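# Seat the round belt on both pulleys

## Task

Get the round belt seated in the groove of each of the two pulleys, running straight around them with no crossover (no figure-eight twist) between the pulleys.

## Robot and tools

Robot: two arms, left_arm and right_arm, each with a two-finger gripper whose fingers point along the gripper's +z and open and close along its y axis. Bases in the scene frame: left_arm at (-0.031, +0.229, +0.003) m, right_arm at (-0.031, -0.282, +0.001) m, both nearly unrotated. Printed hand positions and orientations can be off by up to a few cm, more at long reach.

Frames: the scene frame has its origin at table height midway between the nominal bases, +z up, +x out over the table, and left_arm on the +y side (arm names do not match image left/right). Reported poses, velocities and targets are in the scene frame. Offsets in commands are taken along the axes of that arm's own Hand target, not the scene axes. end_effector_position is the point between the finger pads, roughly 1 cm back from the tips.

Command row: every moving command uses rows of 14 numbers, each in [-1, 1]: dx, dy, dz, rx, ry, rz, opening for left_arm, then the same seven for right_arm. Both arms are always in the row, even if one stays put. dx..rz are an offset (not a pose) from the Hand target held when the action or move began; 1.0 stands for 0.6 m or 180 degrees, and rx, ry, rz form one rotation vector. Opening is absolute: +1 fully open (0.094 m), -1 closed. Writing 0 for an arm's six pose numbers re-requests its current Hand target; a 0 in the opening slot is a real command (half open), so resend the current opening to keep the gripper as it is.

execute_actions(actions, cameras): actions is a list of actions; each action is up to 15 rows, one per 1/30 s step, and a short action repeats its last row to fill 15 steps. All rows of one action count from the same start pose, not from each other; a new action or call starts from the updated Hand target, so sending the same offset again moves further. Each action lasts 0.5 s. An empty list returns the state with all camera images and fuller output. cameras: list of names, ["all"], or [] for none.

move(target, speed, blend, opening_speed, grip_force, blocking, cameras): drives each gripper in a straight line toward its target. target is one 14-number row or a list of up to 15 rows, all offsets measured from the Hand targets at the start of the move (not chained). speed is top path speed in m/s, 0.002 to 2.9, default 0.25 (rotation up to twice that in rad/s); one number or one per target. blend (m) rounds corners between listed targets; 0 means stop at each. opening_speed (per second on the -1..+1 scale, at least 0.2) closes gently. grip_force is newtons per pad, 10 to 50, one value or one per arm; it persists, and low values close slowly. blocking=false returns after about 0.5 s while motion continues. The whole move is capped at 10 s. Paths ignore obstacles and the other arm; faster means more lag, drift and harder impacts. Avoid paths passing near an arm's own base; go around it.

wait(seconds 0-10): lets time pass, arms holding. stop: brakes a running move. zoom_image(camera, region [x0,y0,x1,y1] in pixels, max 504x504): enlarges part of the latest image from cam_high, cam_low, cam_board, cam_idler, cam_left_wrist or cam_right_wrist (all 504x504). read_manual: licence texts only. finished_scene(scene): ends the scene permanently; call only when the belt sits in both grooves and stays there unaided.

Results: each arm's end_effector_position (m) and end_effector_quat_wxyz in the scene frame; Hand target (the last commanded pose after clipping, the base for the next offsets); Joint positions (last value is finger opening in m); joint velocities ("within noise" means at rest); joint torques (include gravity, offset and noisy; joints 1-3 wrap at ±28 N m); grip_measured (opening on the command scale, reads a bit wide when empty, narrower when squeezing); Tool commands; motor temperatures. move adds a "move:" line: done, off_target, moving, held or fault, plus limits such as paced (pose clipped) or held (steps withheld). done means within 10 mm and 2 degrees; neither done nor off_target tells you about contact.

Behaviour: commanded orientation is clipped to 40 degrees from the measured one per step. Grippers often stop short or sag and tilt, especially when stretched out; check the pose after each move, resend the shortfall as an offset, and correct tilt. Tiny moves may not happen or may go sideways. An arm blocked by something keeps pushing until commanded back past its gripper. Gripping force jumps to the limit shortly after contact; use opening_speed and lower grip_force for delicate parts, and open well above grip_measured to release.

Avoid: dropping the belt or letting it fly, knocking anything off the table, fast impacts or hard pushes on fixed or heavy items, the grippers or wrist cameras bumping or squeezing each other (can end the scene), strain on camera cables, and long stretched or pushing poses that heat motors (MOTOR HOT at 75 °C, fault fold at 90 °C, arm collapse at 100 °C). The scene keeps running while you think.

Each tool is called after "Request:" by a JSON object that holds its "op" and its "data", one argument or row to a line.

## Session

Request:
{"op": "execute_actions", "data": {
  "actions": []
}}

Scene clock: 0.00 s.
left_arm: end_effector_position=(+0.3527, +0.2533, +0.0781) grip_measured=+1.000 end_effector_quat_wxyz=(+0.562, -0.057, +0.822, +0.073) | right_arm: end_effector_position=(+0.3585, -0.3109, +0.0719) grip_measured=+1.000 end_effector_quat_wxyz=(+0.534, +0.058, +0.843, -0.034)
Joint positions: left_arm=[-0.021 1.571 0.329 0.865 -0.22 -0.026 0.094] | right_arm=[-0.045 1.549 0.388 0.718 0.088 0.048 0.094]
Joint velocities: within noise
Joint torques (N m): no reading
Motor temperatures (°C): left_arm=[25 34 27 22 24 23 25] | right_arm=[24 30 26 24 25 22 23]
Heat: left arm: 34 °C; right arm: 30 °C.
Hand target: left_arm +0.3549, +0.2532, +0.0830; +0.567, -0.058, +0.818, +0.073 | right_arm +0.3615, -0.3110, +0.0783; +0.542, +0.059, +0.838, -0.033
Tool commands: left_gripper/opening=+1.0 right_gripper/opening=+1.0

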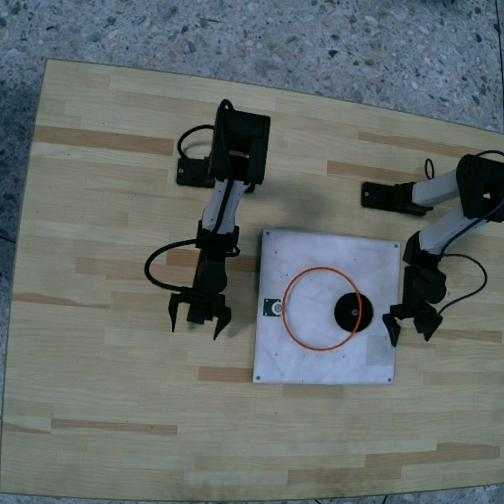

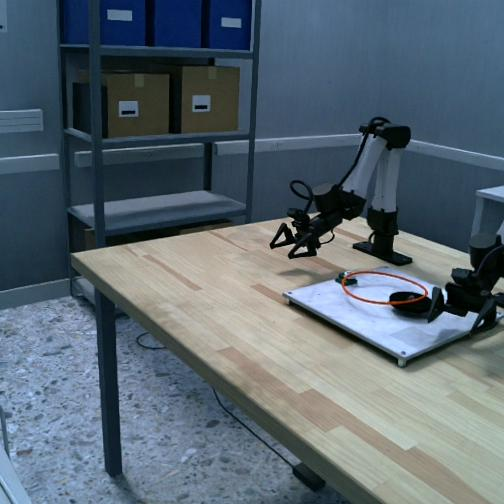

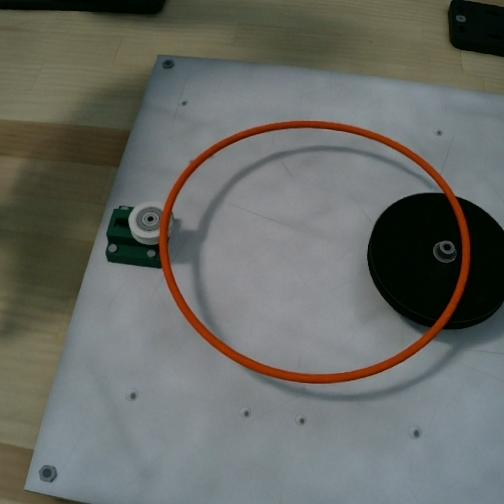

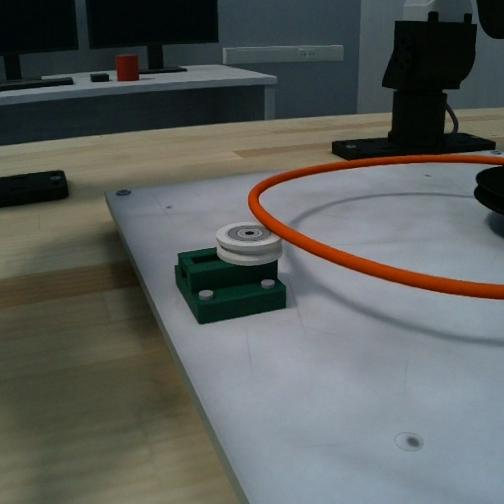

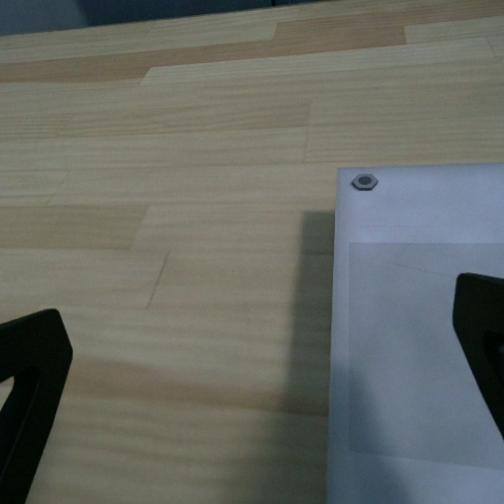

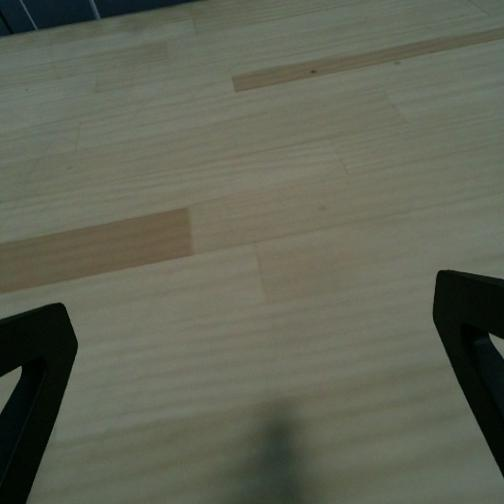

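Request:
{"op": "move", "data": {
  "target": [
    [-0.156,0.009,-0.0575,0,0,0,1,0,0,0,0,0,0,1],
    [-0.092,-0.209,-0.202,0.066,0.382,0.0625,0,0,0,0,0,0,0,1]
  ],
  "speed": 0.25,
  "blend": [0.03,0],
  "cameras": ["cam_left_wrist","cam_high"]
}}

Scene clock: 37.40 s.
left_arm: end_effector_position=(+0.2846, +0.1115, +0.1681) grip_measured=+0.002 end_effector_quat_wxyz=(+0.005, +0.045, +0.999, +0.003) | right_arm: end_effector_position=(+0.3585, -0.3109, +0.0719) grip_measured=+1.000 end_effector_quat_wxyz=(+0.534, +0.058, +0.843, -0.034)
Joint positions: left_arm=[-0.347 1.827 1.765 -1.501 -0.01 -0.271 0.047] | right_arm=[-0.045 1.549 0.388 0.718 0.088 0.048 0.094]
Joint torques (N m): left_arm=[-0.5 -6.8 8.34 0.21 0 -0.21] | right_arm=[0.13 -7.56 5.79 1.9 0.01 -0.04]
Motor temperatures (°C): left_arm=[25 36 32 32 24 23 25] | right_arm=[24 35 28 32 25 22 23]
Heat: left arm: 36 °C; right arm: 35 °C.
Hand target: left_arm +0.2851, +0.1083, +0.1698; +0.001, +0.042, +0.999, +0.000 | right_arm +0.3615, -0.3110, +0.0783; +0.542, +0.059, +0.838, -0.033
Off the commanded pose: left_arm 0.004 m, 1 deg | right_arm 0.007 m, 1 deg.
move: done
Images, in order (width x height): cam_high 504x504, cam_left_wrist 504x504.

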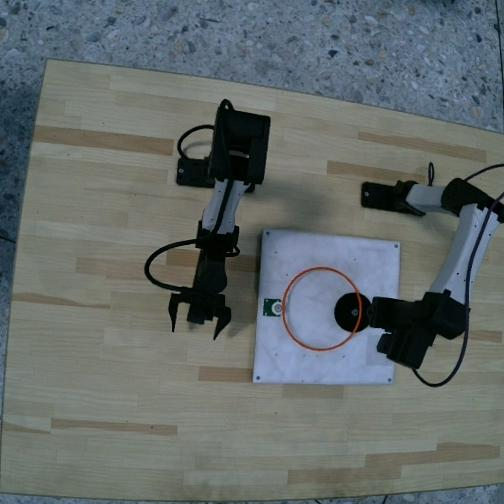

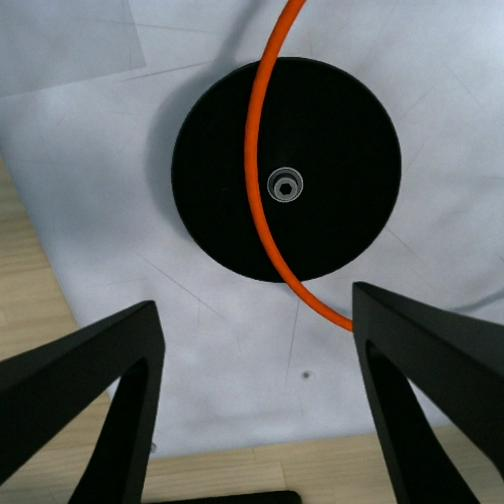

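Request:
{"op": "move", "data": {
  "target": [-0.1147,-0.0247,0.09,0,0,0.168,-0.3,0,0,0,0,0,0,1],
  "speed": 0.2,
  "cameras": ["cam_left_wrist","cam_board"]
}}

Scene clock: 65.47 s.
left_arm: end_effector_position=(+0.3441, +0.0903, +0.1159) grip_measured=-0.298 end_effector_quat_wxyz=(-0.009, +0.298, +0.954, +0.005) | right_arm: end_effector_position=(+0.3585, -0.3109, +0.0719) grip_measured=+1.000 end_effector_quat_wxyz=(+0.534, +0.058, +0.843, -0.034)
Joint positions: left_arm=[-0.344 2.102 1.941 -1.43 -0.009 0.248 0.033] | right_arm=[-0.045 1.549 0.388 0.718 0.088 0.048 0.094]
Joint torques (N m): left_arm=[0.31 -8.65 8.43 0.4 0.02 0] | right_arm=[0.13 -7.66 6.11 1.93 -0.06 -0.06]
Motor temperatures (°C): left_arm=[25 41 35 26 24 23 25] | right_arm=[24 36 29 34 25 22 23]
Heat: left arm: 41 °C; right arm: 36 °C.
Hand target: left_arm +0.3525, +0.0877, +0.1159; +0.001, +0.301, +0.954, +0.000 | right_arm +0.3615, -0.3110, +0.0783; +0.542, +0.059, +0.838, -0.033
Off the commanded pose: left_arm 0.009 m, 1 deg | right_arm 0.007 m, 1 deg.
move: done
Images, in order (width x height): cam_board 504x504, cam_left_wrist 504x504.

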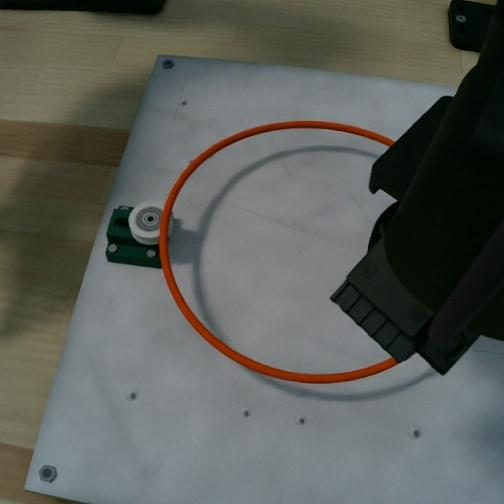

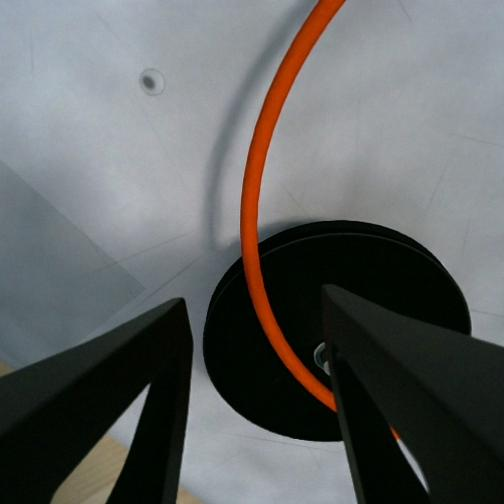

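Request:
{"op": "move", "data": {
  "target": [-0.0198,0.0065,0.05,0,0,0,-0.3,0,0,0,0,0,0,1],
  "speed": 0.15,
  "cameras": ["cam_left_wrist"]
}}

Scene clock: 82.00 s.
left_arm: end_effector_position=(+0.3608, +0.0840, +0.0920) grip_measured=-0.298 end_effector_quat_wxyz=(+0.000, +0.299, +0.954, +0.004) | right_arm: end_effector_position=(+0.3585, -0.3109, +0.0719) grip_measured=+1.000 end_effector_quat_wxyz=(+0.534, +0.058, +0.843, -0.034)
Joint positions: left_arm=[-0.344 2.156 1.932 -1.346 -0.009 0.25 0.033] | right_arm=[-0.045 1.549 0.388 0.718 0.088 0.048 0.094]
Joint torques (N m): left_arm=[0.46 -9.31 6.09 0.48 0 0.03] | right_arm=[0.06 -7.71 6.08 1.89 0.05 -0.05]
Heat: left arm: 45 °C; right arm: 36 °C.
Hand target: left_arm +0.3645, +0.0841, +0.0860; +0.001, +0.301, +0.954, +0.000 | right_arm +0.3615, -0.3110, +0.0783; +0.542, +0.059, +0.838, -0.033
Off the commanded pose: left_arm 0.007 m, 1 deg | right_arm 0.007 m, 1 deg.
move: done
Images, in order (width x height): cam_left_wrist 504x504.

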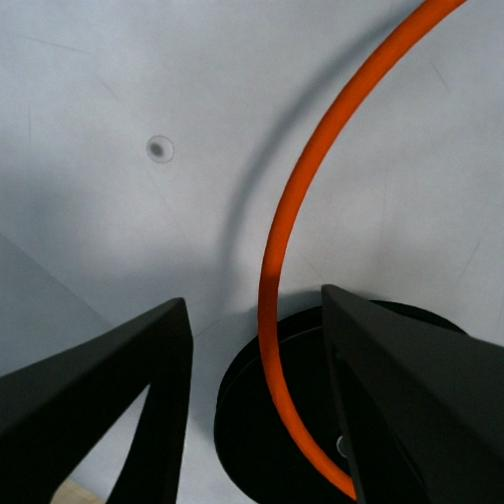

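Request:
{"op": "move", "data": {
  "target": [0,-0.0042,0.0433,0,0,0,-0.3,0,0,0,0,0,0,1],
  "speed": 0.1,
  "cameras": ["cam_left_wrist"]
}}

Scene clock: 93.87 s.
left_arm: end_effector_position=(+0.3611, +0.0838, +0.0678) grip_measured=-0.298 end_effector_quat_wxyz=(+0.003, +0.299, +0.954, +0.004) | right_arm: end_effector_position=(+0.3585, -0.3109, +0.0719) grip_measured=+1.000 end_effector_quat_wxyz=(+0.534, +0.058, +0.843, -0.034)
Joint positions: left_arm=[-0.344 2.156 1.835 -1.245 -0.009 0.25 0.033] | right_arm=[-0.045 1.549 0.388 0.718 0.088 0.048 0.094]
Joint torques (N m): left_arm=[-0.1 -8.99 5.83 0.51 -0.01 -0.05] | right_arm=[0.12 -7.72 5.93 1.91 0.01 -0.08]
Motor temperatures (°C): left_arm=[25 48 34 25 24 23 25] | right_arm=[24 36 30 35 25 22 23]
Heat: left arm: 48 °C; right arm: 36 °C.
Hand target: left_arm +0.3631, +0.0820, +0.0600; +0.001, +0.301, +0.954, +0.000 | right_arm +0.3615, -0.3110, +0.0783; +0.542, +0.059, +0.838, -0.033
Off the commanded pose: left_arm 0.008 m, 1 deg | right_arm 0.007 m, 1 deg.
move: done
Images, in order (width x height): cam_left_wrist 504x504.

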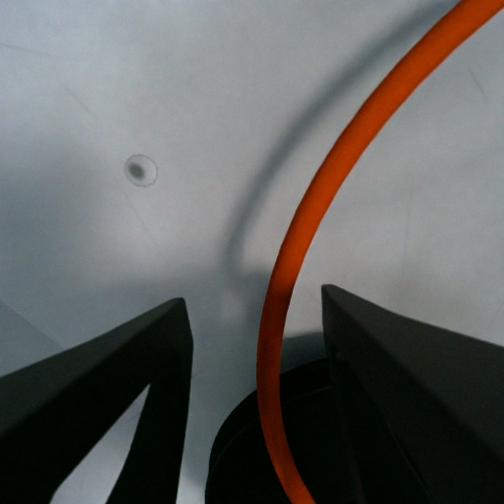

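Request:
{"op": "move", "data": {
  "target": [
    [0,-0.003,0.004,0,0,0.06,-0.3,0,0,0,0,0,0,1],
    [0,-0.003,0.004,0,0,0.06,-0.97,0,0,0,0,0,0,1]
  ],
  "speed": 0.1,
  "opening_speed": 0.5,
  "cameras": ["cam_left_wrist","cam_board","cam_low"]
}}

Scene clock: 106.63 s.
left_arm: end_effector_position=(+0.3611, +0.0838, +0.0654) grip_measured=-0.902 end_effector_quat_wxyz=(+0.003, +0.383, +0.924, +0.004) | right_arm: end_effector_position=(+0.3585, -0.3109, +0.0719) grip_measured=+1.000 end_effector_quat_wxyz=(+0.534, +0.058, +0.843, -0.034)
Joint positions: left_arm=[-0.344 2.156 1.826 -1.235 -0.009 0.428 0.005] | right_arm=[-0.045 1.549 0.388 0.718 0.088 0.048 0.094]
Joint torques (N m): left_arm=[-0.5 -9.09 5.63 0.49 0.02 0.02] | right_arm=[0.29 -7.66 6.04 1.93 -0.03 -0.03]
Heat: left arm: 50 °C; right arm: 36 °C.
Hand target: left_arm +0.3621, +0.0805, +0.0577; +0.001, +0.389, +0.921, +0.000 | right_arm +0.3615, -0.3110, +0.0783; +0.542, +0.059, +0.838, -0.033
Off the commanded pose: left_arm 0.008 m, 1 deg | right_arm 0.007 m, 1 deg.
move: done
Images, in order (width x height): cam_low 504x504, cam_board 504x504, cam_left_wrist 504x504.

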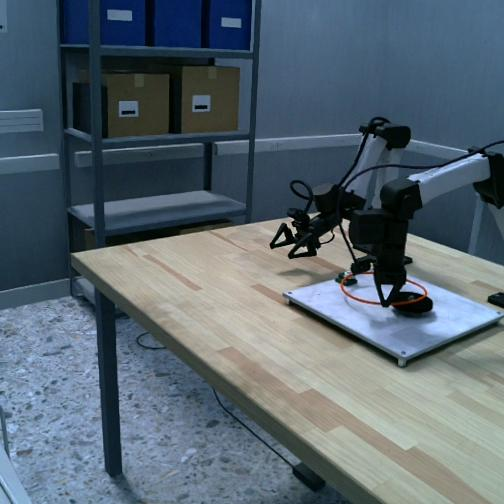

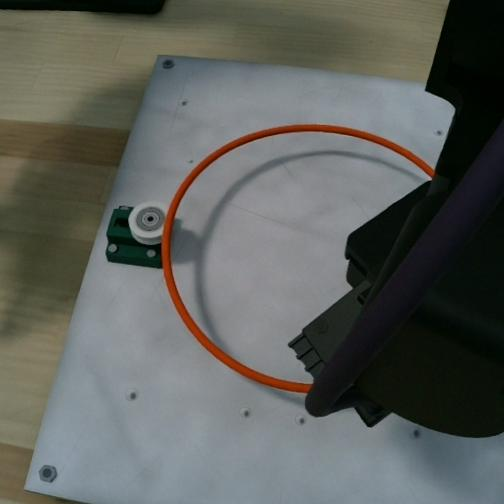

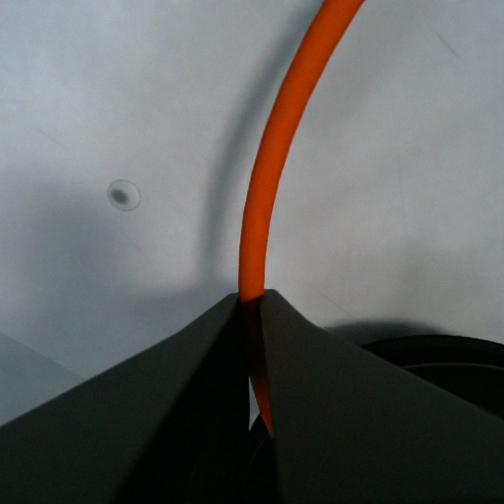

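Request:
{"op": "move", "data": {
  "target": [
    [0,0,-0.133,0,0,0,-0.97,0,0,0,0,0,0,1],
    [0.0657,-0.1165,-0.133,0,0,-0.228,-0.97,0,0,0,0,0,0,1]
  ],
  "speed": 0.15,
  "cameras": ["cam_left_wrist","cam_board","cam_low"]
}}

Scene clock: 132.07 s.
left_arm: end_effector_position=(+0.2829, +0.0649, +0.1266) grip_measured=-0.902 end_effector_quat_wxyz=(-0.021, +0.045, +0.999, +0.015) | right_arm: end_effector_position=(+0.3585, -0.3109, +0.0719) grip_measured=+1.000 end_effector_quat_wxyz=(+0.534, +0.058, +0.843, -0.034)
Joint positions: left_arm=[-0.471 1.939 1.747 -1.429 -0.009 -0.396 0.005] | right_arm=[-0.045 1.549 0.388 0.718 0.088 0.048 0.094]
Joint torques (N m): left_arm=[-0.76 -11.63 5.65 0.42 -0.03 -0.22] | right_arm=[0.18 -7.66 6.02 1.92 -0.04 -0.06]
Motor temperatures (°C): left_arm=[25 53 34 25 24 23 27] | right_arm=[24 36 30 37 25 22 23]
Heat: left arm: 53 °C; right arm: 37 °C.
Hand target: left_arm +0.2843, +0.0602, +0.1372; +0.001, +0.042, +0.999, +0.000 | right_arm +0.3615, -0.3110, +0.0783; +0.542, +0.059, +0.838, -0.033
Off the commanded pose: left_arm 0.012 m, 3 deg | right_arm 0.007 m, 1 deg.
move: off_target (left_arm)
Images, in order (width x height): cam_low 504x504, cam_board 504x504, cam_left_wrist 504x504.

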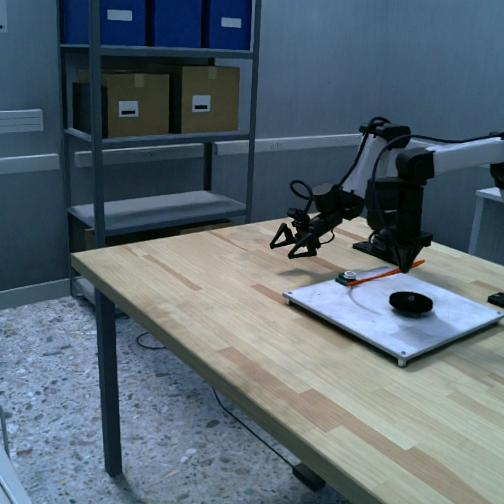

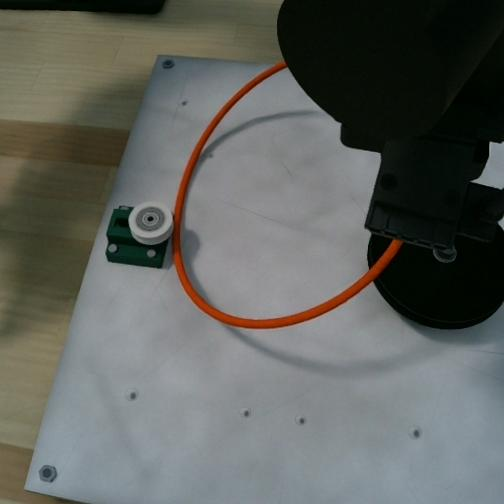

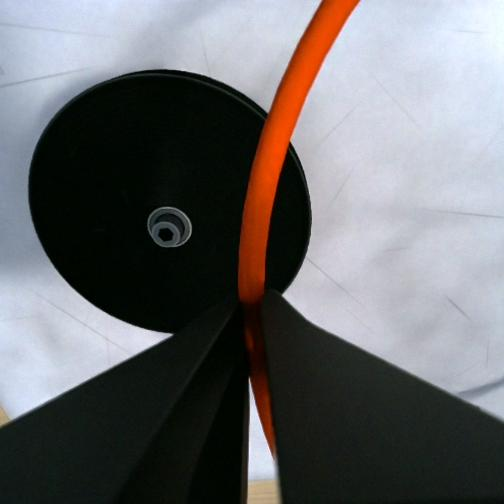

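Request:
{"op": "move", "data": {
  "target": [
    [0,0.05,-0.083,0,0,0,-0.97,0,0,0,0,0,0,1],
    [0,0.05,-0.083,0.261,0,0,-0.97,0,0,0,0,0,0,1]
  ],
  "speed": 0.2,
  "cameras": ["cam_left_wrist","cam_board","cam_low","cam_high"]
}}

Scene clock: 144.00 s.
left_arm: end_effector_position=(+0.2851, +0.0915, +0.1827) grip_measured=-0.902 end_effector_quat_wxyz=(-0.029, +0.031, +0.920, -0.390) | right_arm: end_effector_position=(+0.3585, -0.3109, +0.0719) grip_measured=+1.000 end_effector_quat_wxyz=(+0.534, +0.058, +0.843, -0.034)
Joint positions: left_arm=[-0.025 1.813 1.592 -1.422 0.802 0.058 0.005] | right_arm=[-0.045 1.549 0.388 0.718 0.088 0.048 0.094]
Joint torques (N m): left_arm=[0.02 -8.66 5.65 0.35 0.52 0.06] | right_arm=[0.29 -7.62 6.05 1.9 0.03 -0.07]
Motor temperatures (°C): left_arm=[25 55 34 25 24 23 27] | right_arm=[24 36 30 38 25 22 23]
Heat: left arm: 55 °C; right arm: 38 °C.
Hand target: left_arm +0.2866, +0.0901, +0.1870; -0.016, +0.039, +0.916, -0.399 | right_arm +0.3615, -0.3110, +0.0783; +0.542, +0.059, +0.838, -0.033
Off the commanded pose: left_arm 0.005 m, 2 deg | right_arm 0.007 m, 1 deg.
move: done
Images, in order (width x height): cam_high 504x504, cam_low 504x504, cam_board 504x504, cam_left_wrist 504x504.

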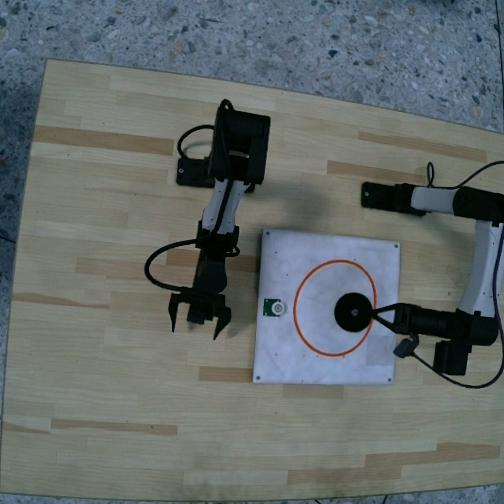

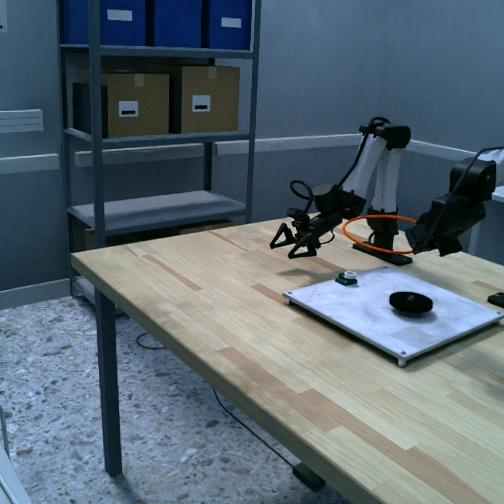

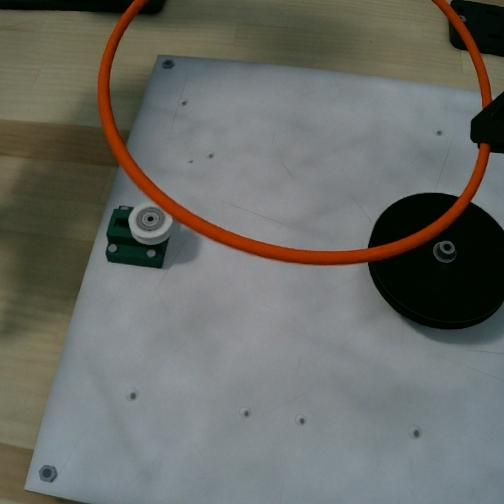

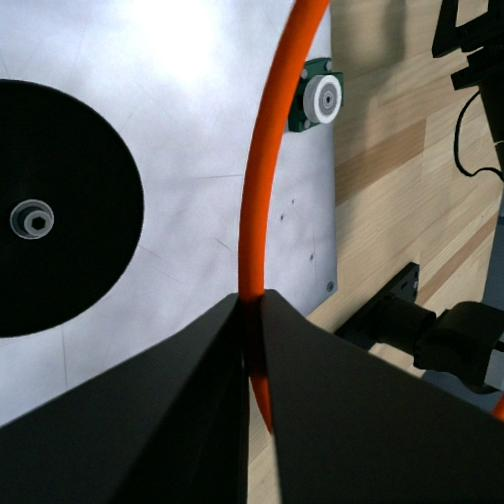

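Request:
{"op": "move", "data": {
  "target": [-0.003,0.0243,0.1253,0,0,0,-0.97,0,0,0,0,0,0,1],
  "speed": 0.15,
  "cameras": ["cam_left_wrist","cam_board","cam_low","cam_idler"]
}}

Scene clock: 155.83 s.
left_arm: end_effector_position=(+0.2835, +0.0472, +0.1193) grip_measured=-0.902 end_effector_quat_wxyz=(-0.028, +0.035, +0.919, -0.393) | right_arm: end_effector_position=(+0.3585, -0.3109, +0.0719) grip_measured=+1.000 end_effector_quat_wxyz=(+0.534, +0.058, +0.843, -0.034)
Joint positions: left_arm=[-0.156 1.813 1.336 -1.029 0.807 -0.122 0.005] | right_arm=[-0.045 1.549 0.388 0.718 0.088 0.048 0.094]
Joint torques (N m): left_arm=[-0.44 -9.46 5.75 0.62 0.45 -0.15] | right_arm=[0.24 -7.69 5.97 1.9 0.02 -0.07]
Heat: left arm: 53 °C; right arm: 38 °C.
Hand target: left_arm +0.2849, +0.0450, +0.1251; -0.016, +0.039, +0.916, -0.399 | right_arm +0.3615, -0.3110, +0.0783; +0.542, +0.059, +0.838, -0.033
Off the commanded pose: left_arm 0.006 m, 2 deg | right_arm 0.007 m, 1 deg.
move: done
Images, in order (width x height): cam_low 504x504, cam_board 504x504, cam_idler 504x504, cam_left_wrist 504x504.

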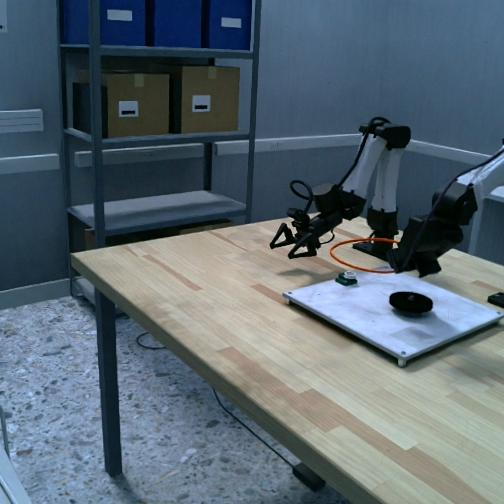

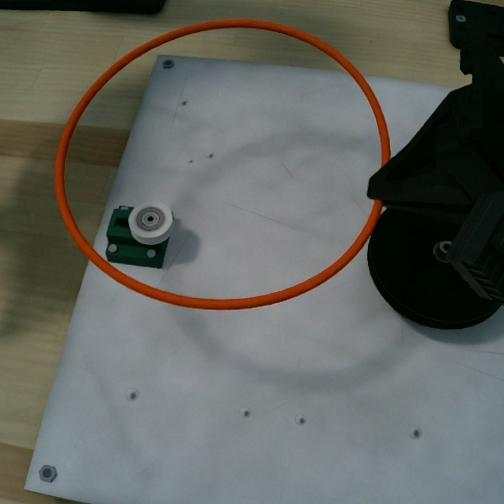

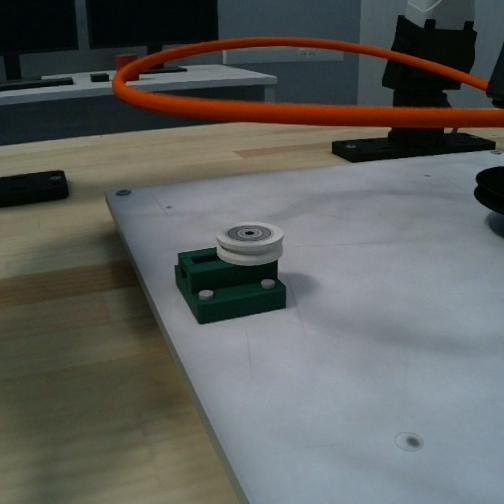

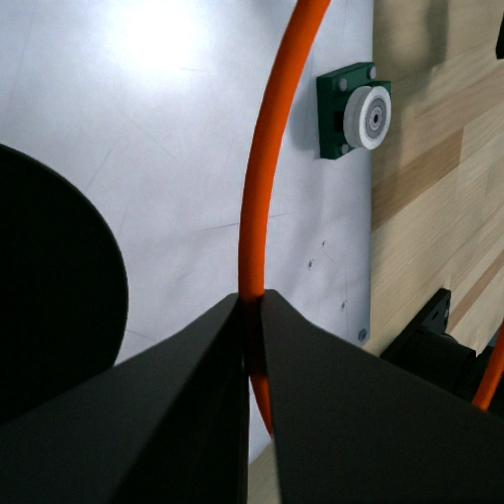

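Request:
{"op": "move", "data": {
  "target": [0,0.0475,0.0443,0,0,0,-0.97,0,0,0,0,0,0,1],
  "speed": 0.1,
  "cameras": ["cam_left_wrist","cam_board","cam_idler"]
}}

Request:
{"op": "zoom_image", "data": {
  "camera": "cam_idler",
  "region": [100, 130, 320, 330]
}}

Scene clock: 164.30 s.
left_arm: end_effector_position=(+0.2833, +0.0473, +0.0892) grip_measured=-0.902 end_effector_quat_wxyz=(-0.016, +0.040, +0.918, -0.394) | right_arm: end_effector_position=(+0.3585, -0.3109, +0.0719) grip_measured=+1.000 end_effector_quat_wxyz=(+0.534, +0.058, +0.843, -0.034)
Joint positions: left_arm=[-0.156 1.827 1.228 -0.88 0.807 -0.123 0.005] | right_arm=[-0.045 1.549 0.388 0.718 0.088 0.048 0.094]
Joint torques (N m): left_arm=[-0.43 -6.95 5.72 0.69 0.45 -0.15] | right_arm=[0.31 -7.54 6.11 1.93 0.02 -0.05]
Heat: left arm: 52 °C; right arm: 38 °C.
Hand target: left_arm +0.2849, +0.0450, +0.0862; -0.016, +0.039, +0.916, -0.399 | right_arm +0.3615, -0.3110, +0.0783; +0.542, +0.059, +0.838, -0.033
Off the commanded pose: left_arm 0.004 m, 1 deg | right_arm 0.007 m, 1 deg.
move: done
Images, in order (width x height): cam_board 504x504, cam_idler 504x504, cam_left_wrist 504x504.

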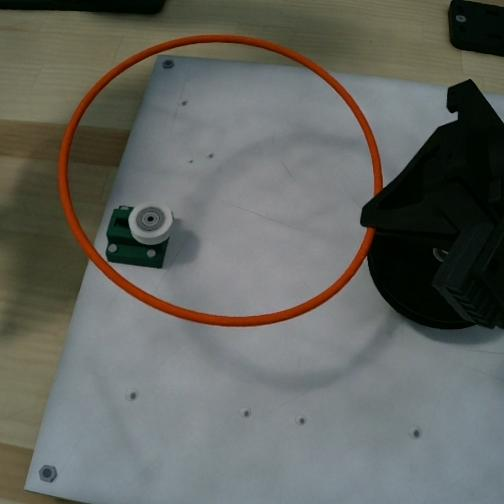

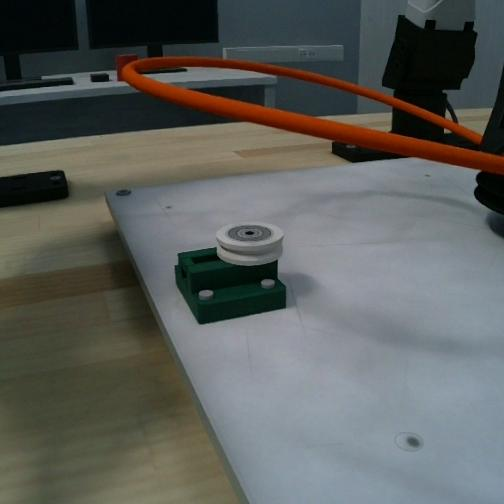

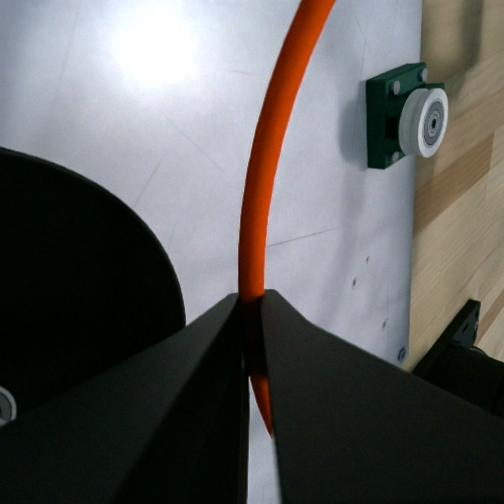

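Scaled by 2.291 from the camera's 504x504 image, which has a finer 720x720 frame.

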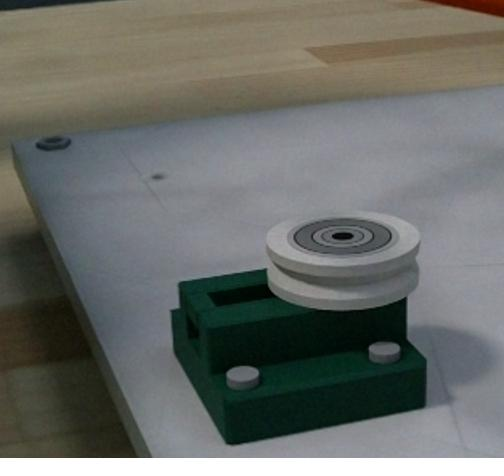

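Request:
{"op": "move", "data": {
  "target": [0,0.01,0.009,-0.04,0,0,-0.97,0,0,0,0,0,0,1],
  "speed": 0.1,
  "cameras": ["cam_low","cam_board","cam_idler"]
}}

Request:
{"op": "zoom_image", "data": {
  "camera": "cam_low",
  "region": [310, 220, 460, 330]
}}

Scene clock: 175.53 s.
left_arm: end_effector_position=(+0.2789, +0.0466, +0.0760) grip_measured=-0.902 end_effector_quat_wxyz=(-0.023, +0.038, +0.938, -0.343) | right_arm: end_effector_position=(+0.3585, -0.3109, +0.0719) grip_measured=+1.000 end_effector_quat_wxyz=(+0.534, +0.058, +0.843, -0.034)
Joint positions: left_arm=[-0.202 1.827 1.228 -0.879 0.696 -0.169 0.005] | right_arm=[-0.045 1.549 0.388 0.718 0.088 0.048 0.094]
Joint torques (N m): left_arm=[-0.61 -7.54 7.5 0.6 0.22 -0.15] | right_arm=[-0.09 -7.72 6.13 1.95 -0.05 -0.05]
Motor temperatures (°C): left_arm=[25 50 34 25 25 23 28] | right_arm=[24 37 30 39 25 22 23]
Heat: left arm: 50 °C; right arm: 39 °C.
Hand target: left_arm +0.2849, +0.0451, +0.0781; -0.013, +0.040, +0.939, -0.340 | right_arm +0.3615, -0.3110, +0.0783; +0.542, +0.059, +0.838, -0.033
Off the commanded pose: left_arm 0.007 m, 1 deg | right_arm 0.007 m, 1 deg.
move: done
Images, in order (width x height): cam_low 504x504, cam_board 504x504, cam_idler 504x504.

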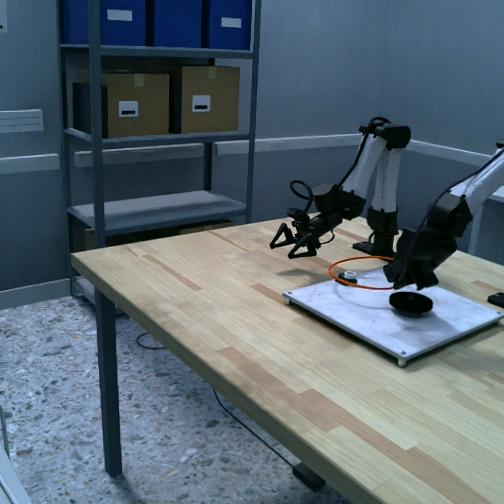

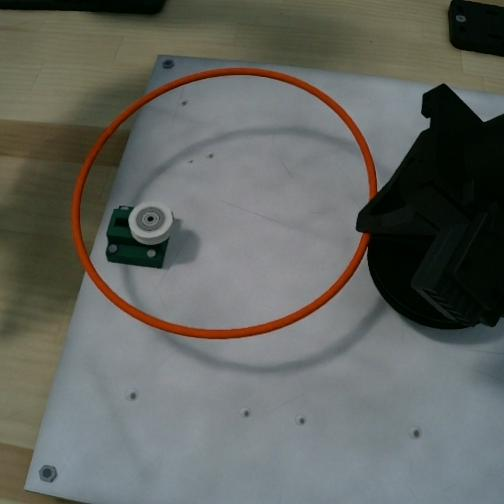

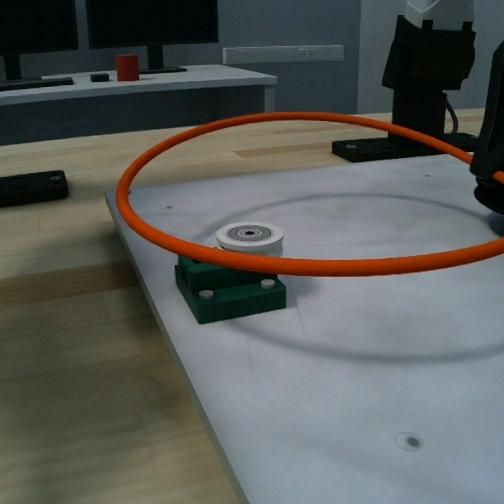

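Scaled by 3.360 from the camera's 504x504 image, which has a finer 720x720 frame.

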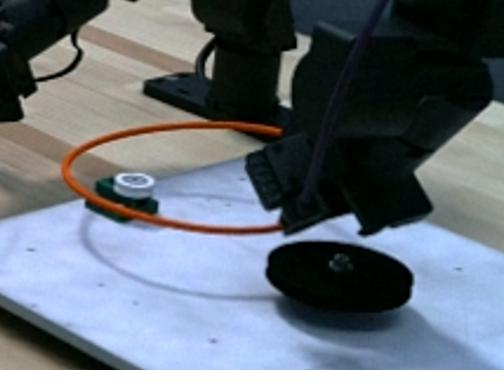

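Request:
{"op": "move", "data": {
  "target": [-0.001,0.0387,-0.0322,0,0,0,-0.97,0,0,0,0,0,0,1],
  "speed": 0.1,
  "cameras": ["cam_board","cam_idler"]
}}

Request:
{"op": "zoom_image", "data": {
  "camera": "cam_idler",
  "region": [100, 160, 320, 330]
}}

Scene clock: 185.50 s.
left_arm: end_effector_position=(+0.2844, +0.0753, +0.0770) grip_measured=-0.902 end_effector_quat_wxyz=(-0.014, +0.035, +0.939, -0.341) | right_arm: end_effector_position=(+0.3585, -0.3109, +0.0719) grip_measured=+1.000 end_effector_quat_wxyz=(+0.534, +0.058, +0.843, -0.034)
Joint positions: left_arm=[-0.116 1.827 1.235 -0.934 0.695 -0.073 0.005] | right_arm=[-0.045 1.549 0.388 0.718 0.088 0.048 0.094]
Joint torques (N m): left_arm=[-0.18 -6.68 8.31 0.29 0.3 0.04] | right_arm=[0.28 -7.64 6.16 1.92 0.01 -0.01]
Heat: left arm: 49 °C; right arm: 39 °C.
Hand target: left_arm +0.2882, +0.0752, +0.0781; -0.013, +0.040, +0.939, -0.340 | right_arm +0.3615, -0.3110, +0.0783; +0.542, +0.059, +0.838, -0.033
Off the commanded pose: left_arm 0.004 m, 1 deg | right_arm 0.007 m, 1 deg.
move: done
Images, in order (width x height): cam_board 504x504, cam_idler 504x504.

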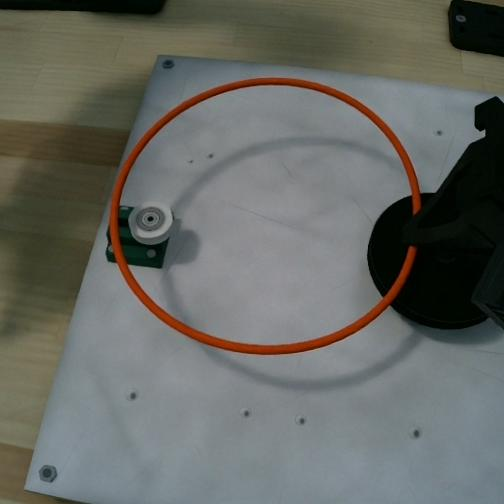

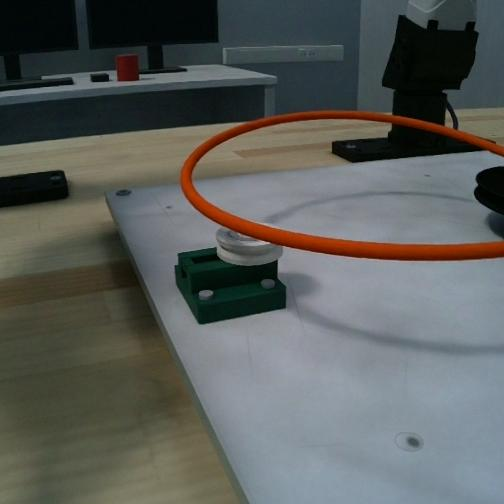

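Scaled by 2.291 from the camera's 504x504 image, which has a finer 720x720 frame.

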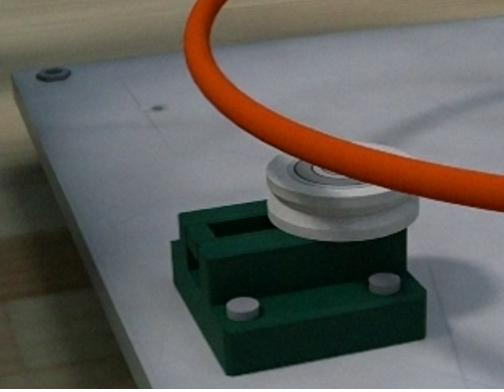

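Request:
{"op": "move", "data": {
  "target": [-0.005,0.004,0.003,-0.02,0,0,-0.97,0,0,0,0,0,0,1],
  "speed": 0.08,
  "cameras": ["cam_board","cam_idler"]
}}

Request:
{"op": "zoom_image", "data": {
  "camera": "cam_idler",
  "region": [100, 160, 320, 330]
}}

Scene clock: 193.03 s.
left_arm: end_effector_position=(+0.2879, +0.0763, +0.0746) grip_measured=-0.902 end_effector_quat_wxyz=(-0.009, +0.042, +0.948, -0.315) | right_arm: end_effector_position=(+0.3585, -0.3109, +0.0719) grip_measured=+1.000 end_effector_quat_wxyz=(+0.534, +0.058, +0.843, -0.034)
Joint positions: left_arm=[-0.134 1.833 1.257 -0.939 0.639 -0.078 0.005] | right_arm=[-0.045 1.549 0.388 0.718 0.088 0.048 0.094]
Joint torques (N m): left_arm=[-0.68 -6.79 8.38 0.32 0.2 -0.15] | right_arm=[0.49 -7.75 6.19 1.85 -0.01 -0.03]
Heat: left arm: 48 °C; right arm: 39 °C.
Hand target: left_arm +0.2912, +0.0756, +0.0752; -0.012, +0.040, +0.950, -0.311 | right_arm +0.3615, -0.3110, +0.0783; +0.542, +0.059, +0.838, -0.033
Off the commanded pose: left_arm 0.003 m, 1 deg | right_arm 0.007 m, 1 deg.
move: done
Images, in order (width x height): cam_board 504x504, cam_idler 504x504.

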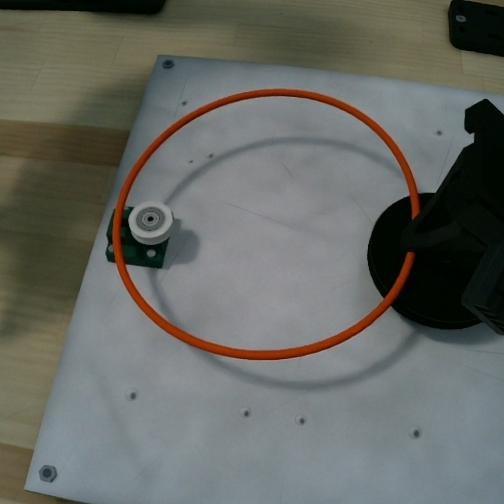

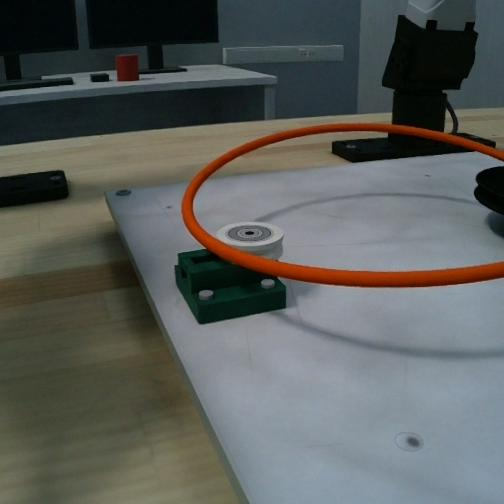

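Scaled by 2.291 from the camera's 504x504 image, which has a finer 720x720 frame.

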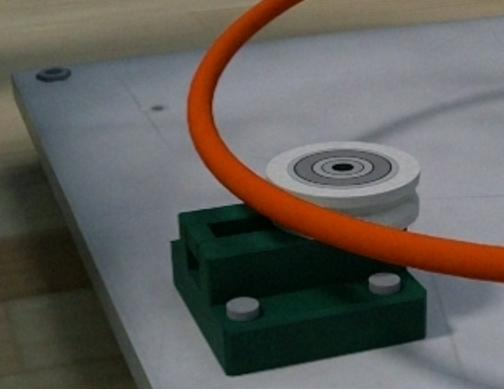

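Request:
{"op": "move", "data": {
  "target": [0.0008,0.0242,-0.0177,0,0,0,-0.97,0,0,0,0,0,0,1],
  "speed": 0.08,
  "cameras": ["cam_board","cam_idler"]
}}

Request:
{"op": "zoom_image", "data": {
  "camera": "cam_idler",
  "region": [100, 160, 320, 330]
}}

Scene clock: 201.17 s.
left_arm: end_effector_position=(+0.2891, +0.0896, +0.0763) grip_measured=-0.902 end_effector_quat_wxyz=(-0.009, +0.040, +0.948, -0.316) | right_arm: end_effector_position=(+0.3585, -0.3109, +0.0719) grip_measured=+1.000 end_effector_quat_wxyz=(+0.534, +0.058, +0.843, -0.034)
Joint positions: left_arm=[-0.093 1.835 1.267 -0.976 0.642 -0.032 0.005] | right_arm=[-0.045 1.549 0.388 0.718 0.088 0.048 0.094]
Joint torques (N m): left_arm=[0.65 -6.54 8.09 0.21 0.19 0.07] | right_arm=[0.28 -7.62 6.19 1.92 0 -0.02]
Heat: left arm: 47 °C; right arm: 40 °C.
Hand target: left_arm +0.2923, +0.0936, +0.0752; -0.012, +0.040, +0.950, -0.311 | right_arm +0.3615, -0.3110, +0.0783; +0.542, +0.059, +0.838, -0.033
Off the commanded pose: left_arm 0.005 m, 1 deg | right_arm 0.007 m, 1 deg.
move: done
Images, in order (width x height): cam_board 504x504, cam_idler 504x504.

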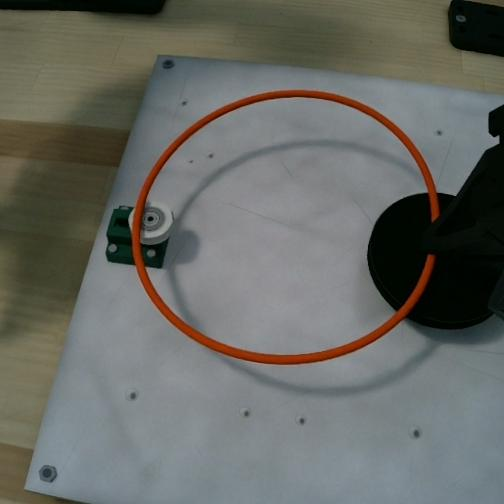

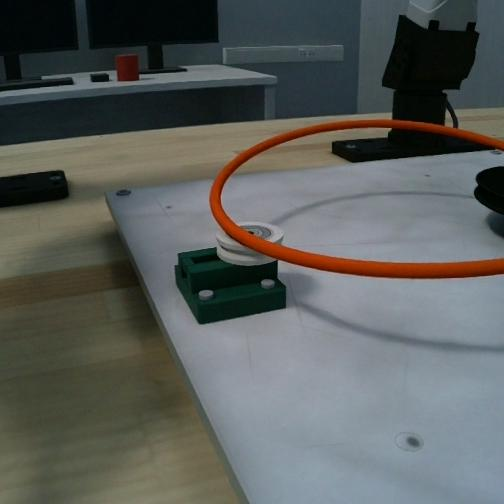

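Scaled by 2.291 from the camera's 504x504 image, which has a finer 720x720 frame.

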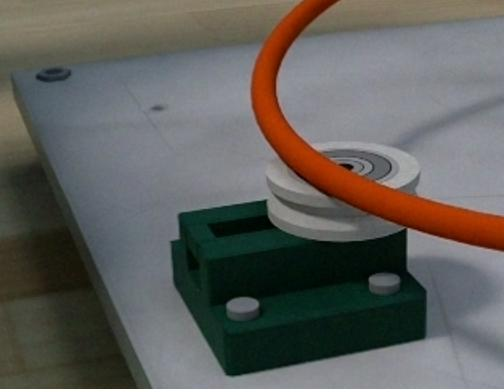

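Request:
{"op": "move", "data": {
  "target": [
    [-0.0008,-0.0282,0.0207,0,0,0,-0.97,0,0,0,0,0,0,1],
    [-0.0008,-0.0282,0.0207,-0.022,0,0,-0.97,0,0,0,0,0,0,1]
  ],
  "speed": 0.1,
  "cameras": ["cam_board","cam_idler"]
}}

Request:
{"op": "zoom_image", "data": {
  "camera": "cam_idler",
  "region": [100, 160, 320, 330]
}}

Scene clock: 212.07 s.
left_arm: end_effector_position=(+0.2837, +0.0728, +0.0721) grip_measured=-0.902 end_effector_quat_wxyz=(-0.022, +0.039, +0.958, -0.284) | right_arm: end_effector_position=(+0.3585, -0.3109, +0.0719) grip_measured=+1.000 end_effector_quat_wxyz=(+0.534, +0.058, +0.843, -0.034)
Joint positions: left_arm=[-0.173 1.835 1.276 -0.966 0.577 -0.119 0.005] | right_arm=[-0.045 1.549 0.388 0.718 0.088 0.048 0.094]
Joint torques (N m): left_arm=[-0.57 -7.79 8.18 0.48 0.08 -0.15] | right_arm=[0.23 -7.8 6.01 1.88 -0.06 -0.07]
Heat: left arm: 46 °C; right arm: 40 °C.
Hand target: left_arm +0.2909, +0.0726, +0.0751; -0.011, +0.041, +0.960, -0.278 | right_arm +0.3615, -0.3110, +0.0783; +0.542, +0.059, +0.838, -0.033
Off the commanded pose: left_arm 0.008 m, 2 deg | right_arm 0.007 m, 1 deg.
move: done
Images, in order (width x height): cam_board 504x504, cam_idler 504x504.

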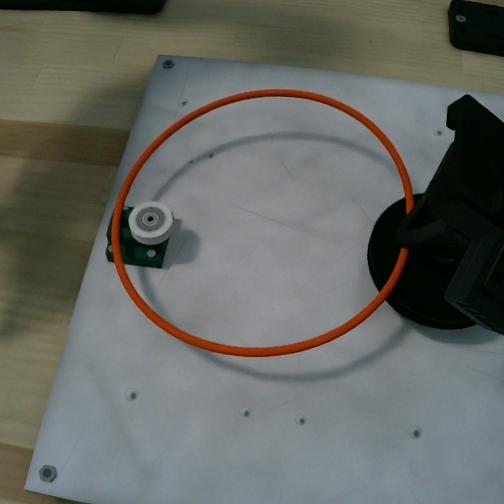

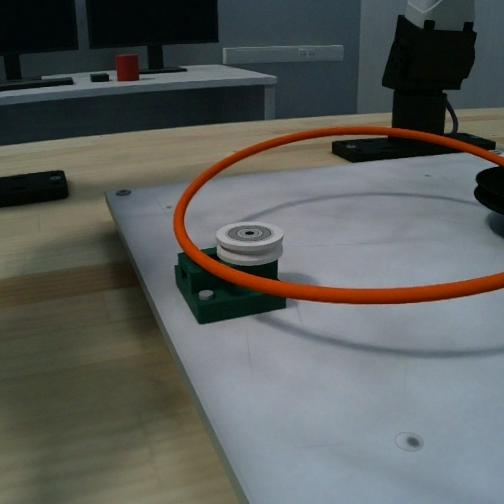

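Scaled by 2.291 from the camera's 504x504 image, which has a finer 720x720 frame.

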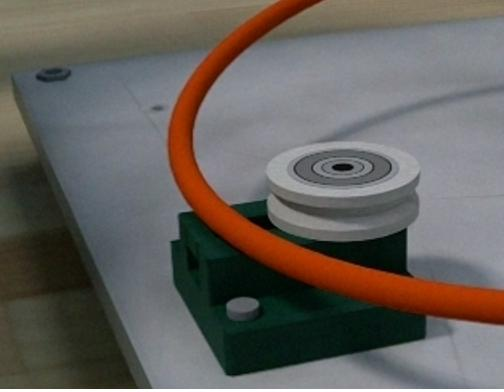

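Request:
{"op": "move", "data": {
  "target": [0.0033,0.0337,-0.0213,0,0,0,-0.97,0,0,0,0,0,0,1],
  "speed": 0.08,
  "cameras": ["cam_board","cam_idler"]
}}

Request:
{"op": "zoom_image", "data": {
  "camera": "cam_idler",
  "region": [100, 160, 320, 330]
}}

Scene clock: 219.20 s.
left_arm: end_effector_position=(+0.2875, +0.0878, +0.0734) grip_measured=-0.903 end_effector_quat_wxyz=(-0.014, +0.042, +0.955, -0.292) | right_arm: end_effector_position=(+0.3585, -0.3109, +0.0719) grip_measured=+1.000 end_effector_quat_wxyz=(+0.534, +0.058, +0.843, -0.034)
Joint positions: left_arm=[-0.12 1.835 1.276 -0.983 0.592 -0.056 0.005] | right_arm=[-0.045 1.549 0.388 0.718 0.088 0.048 0.094]
Joint torques (N m): left_arm=[1.21 -7.87 7.95 0.2 -0.04 0.06] | right_arm=[0.02 -7.82 6.26 1.92 -0.02 -0.08]
Heat: left arm: 46 °C; right arm: 40 °C.
Hand target: left_arm +0.2909, +0.0966, +0.0751; -0.010, +0.041, +0.960, -0.278 | right_arm +0.3615, -0.3110, +0.0783; +0.542, +0.059, +0.838, -0.033
Off the commanded pose: left_arm 0.010 m, 2 deg | right_arm 0.007 m, 1 deg.
move: done
Images, in order (width x height): cam_board 504x504, cam_idler 504x504.

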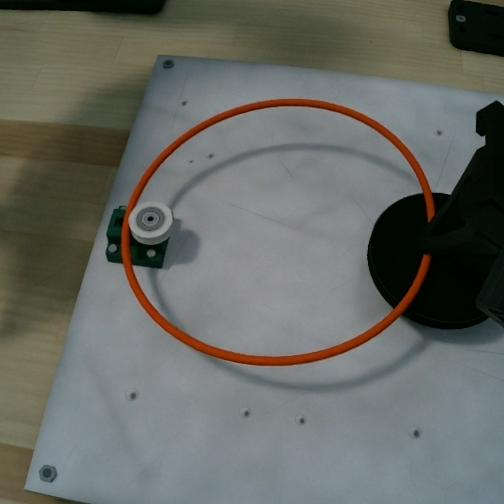

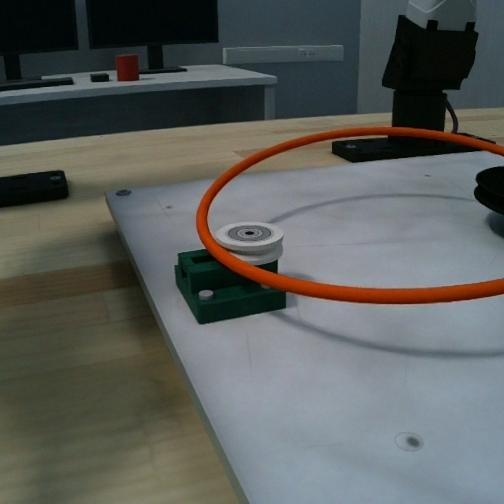

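Scaled by 2.291 from the camera's 504x504 image, which has a finer 720x720 frame.

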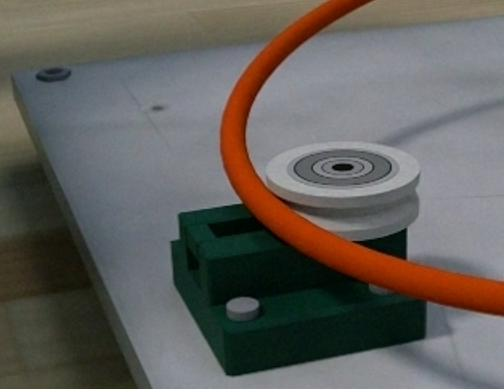

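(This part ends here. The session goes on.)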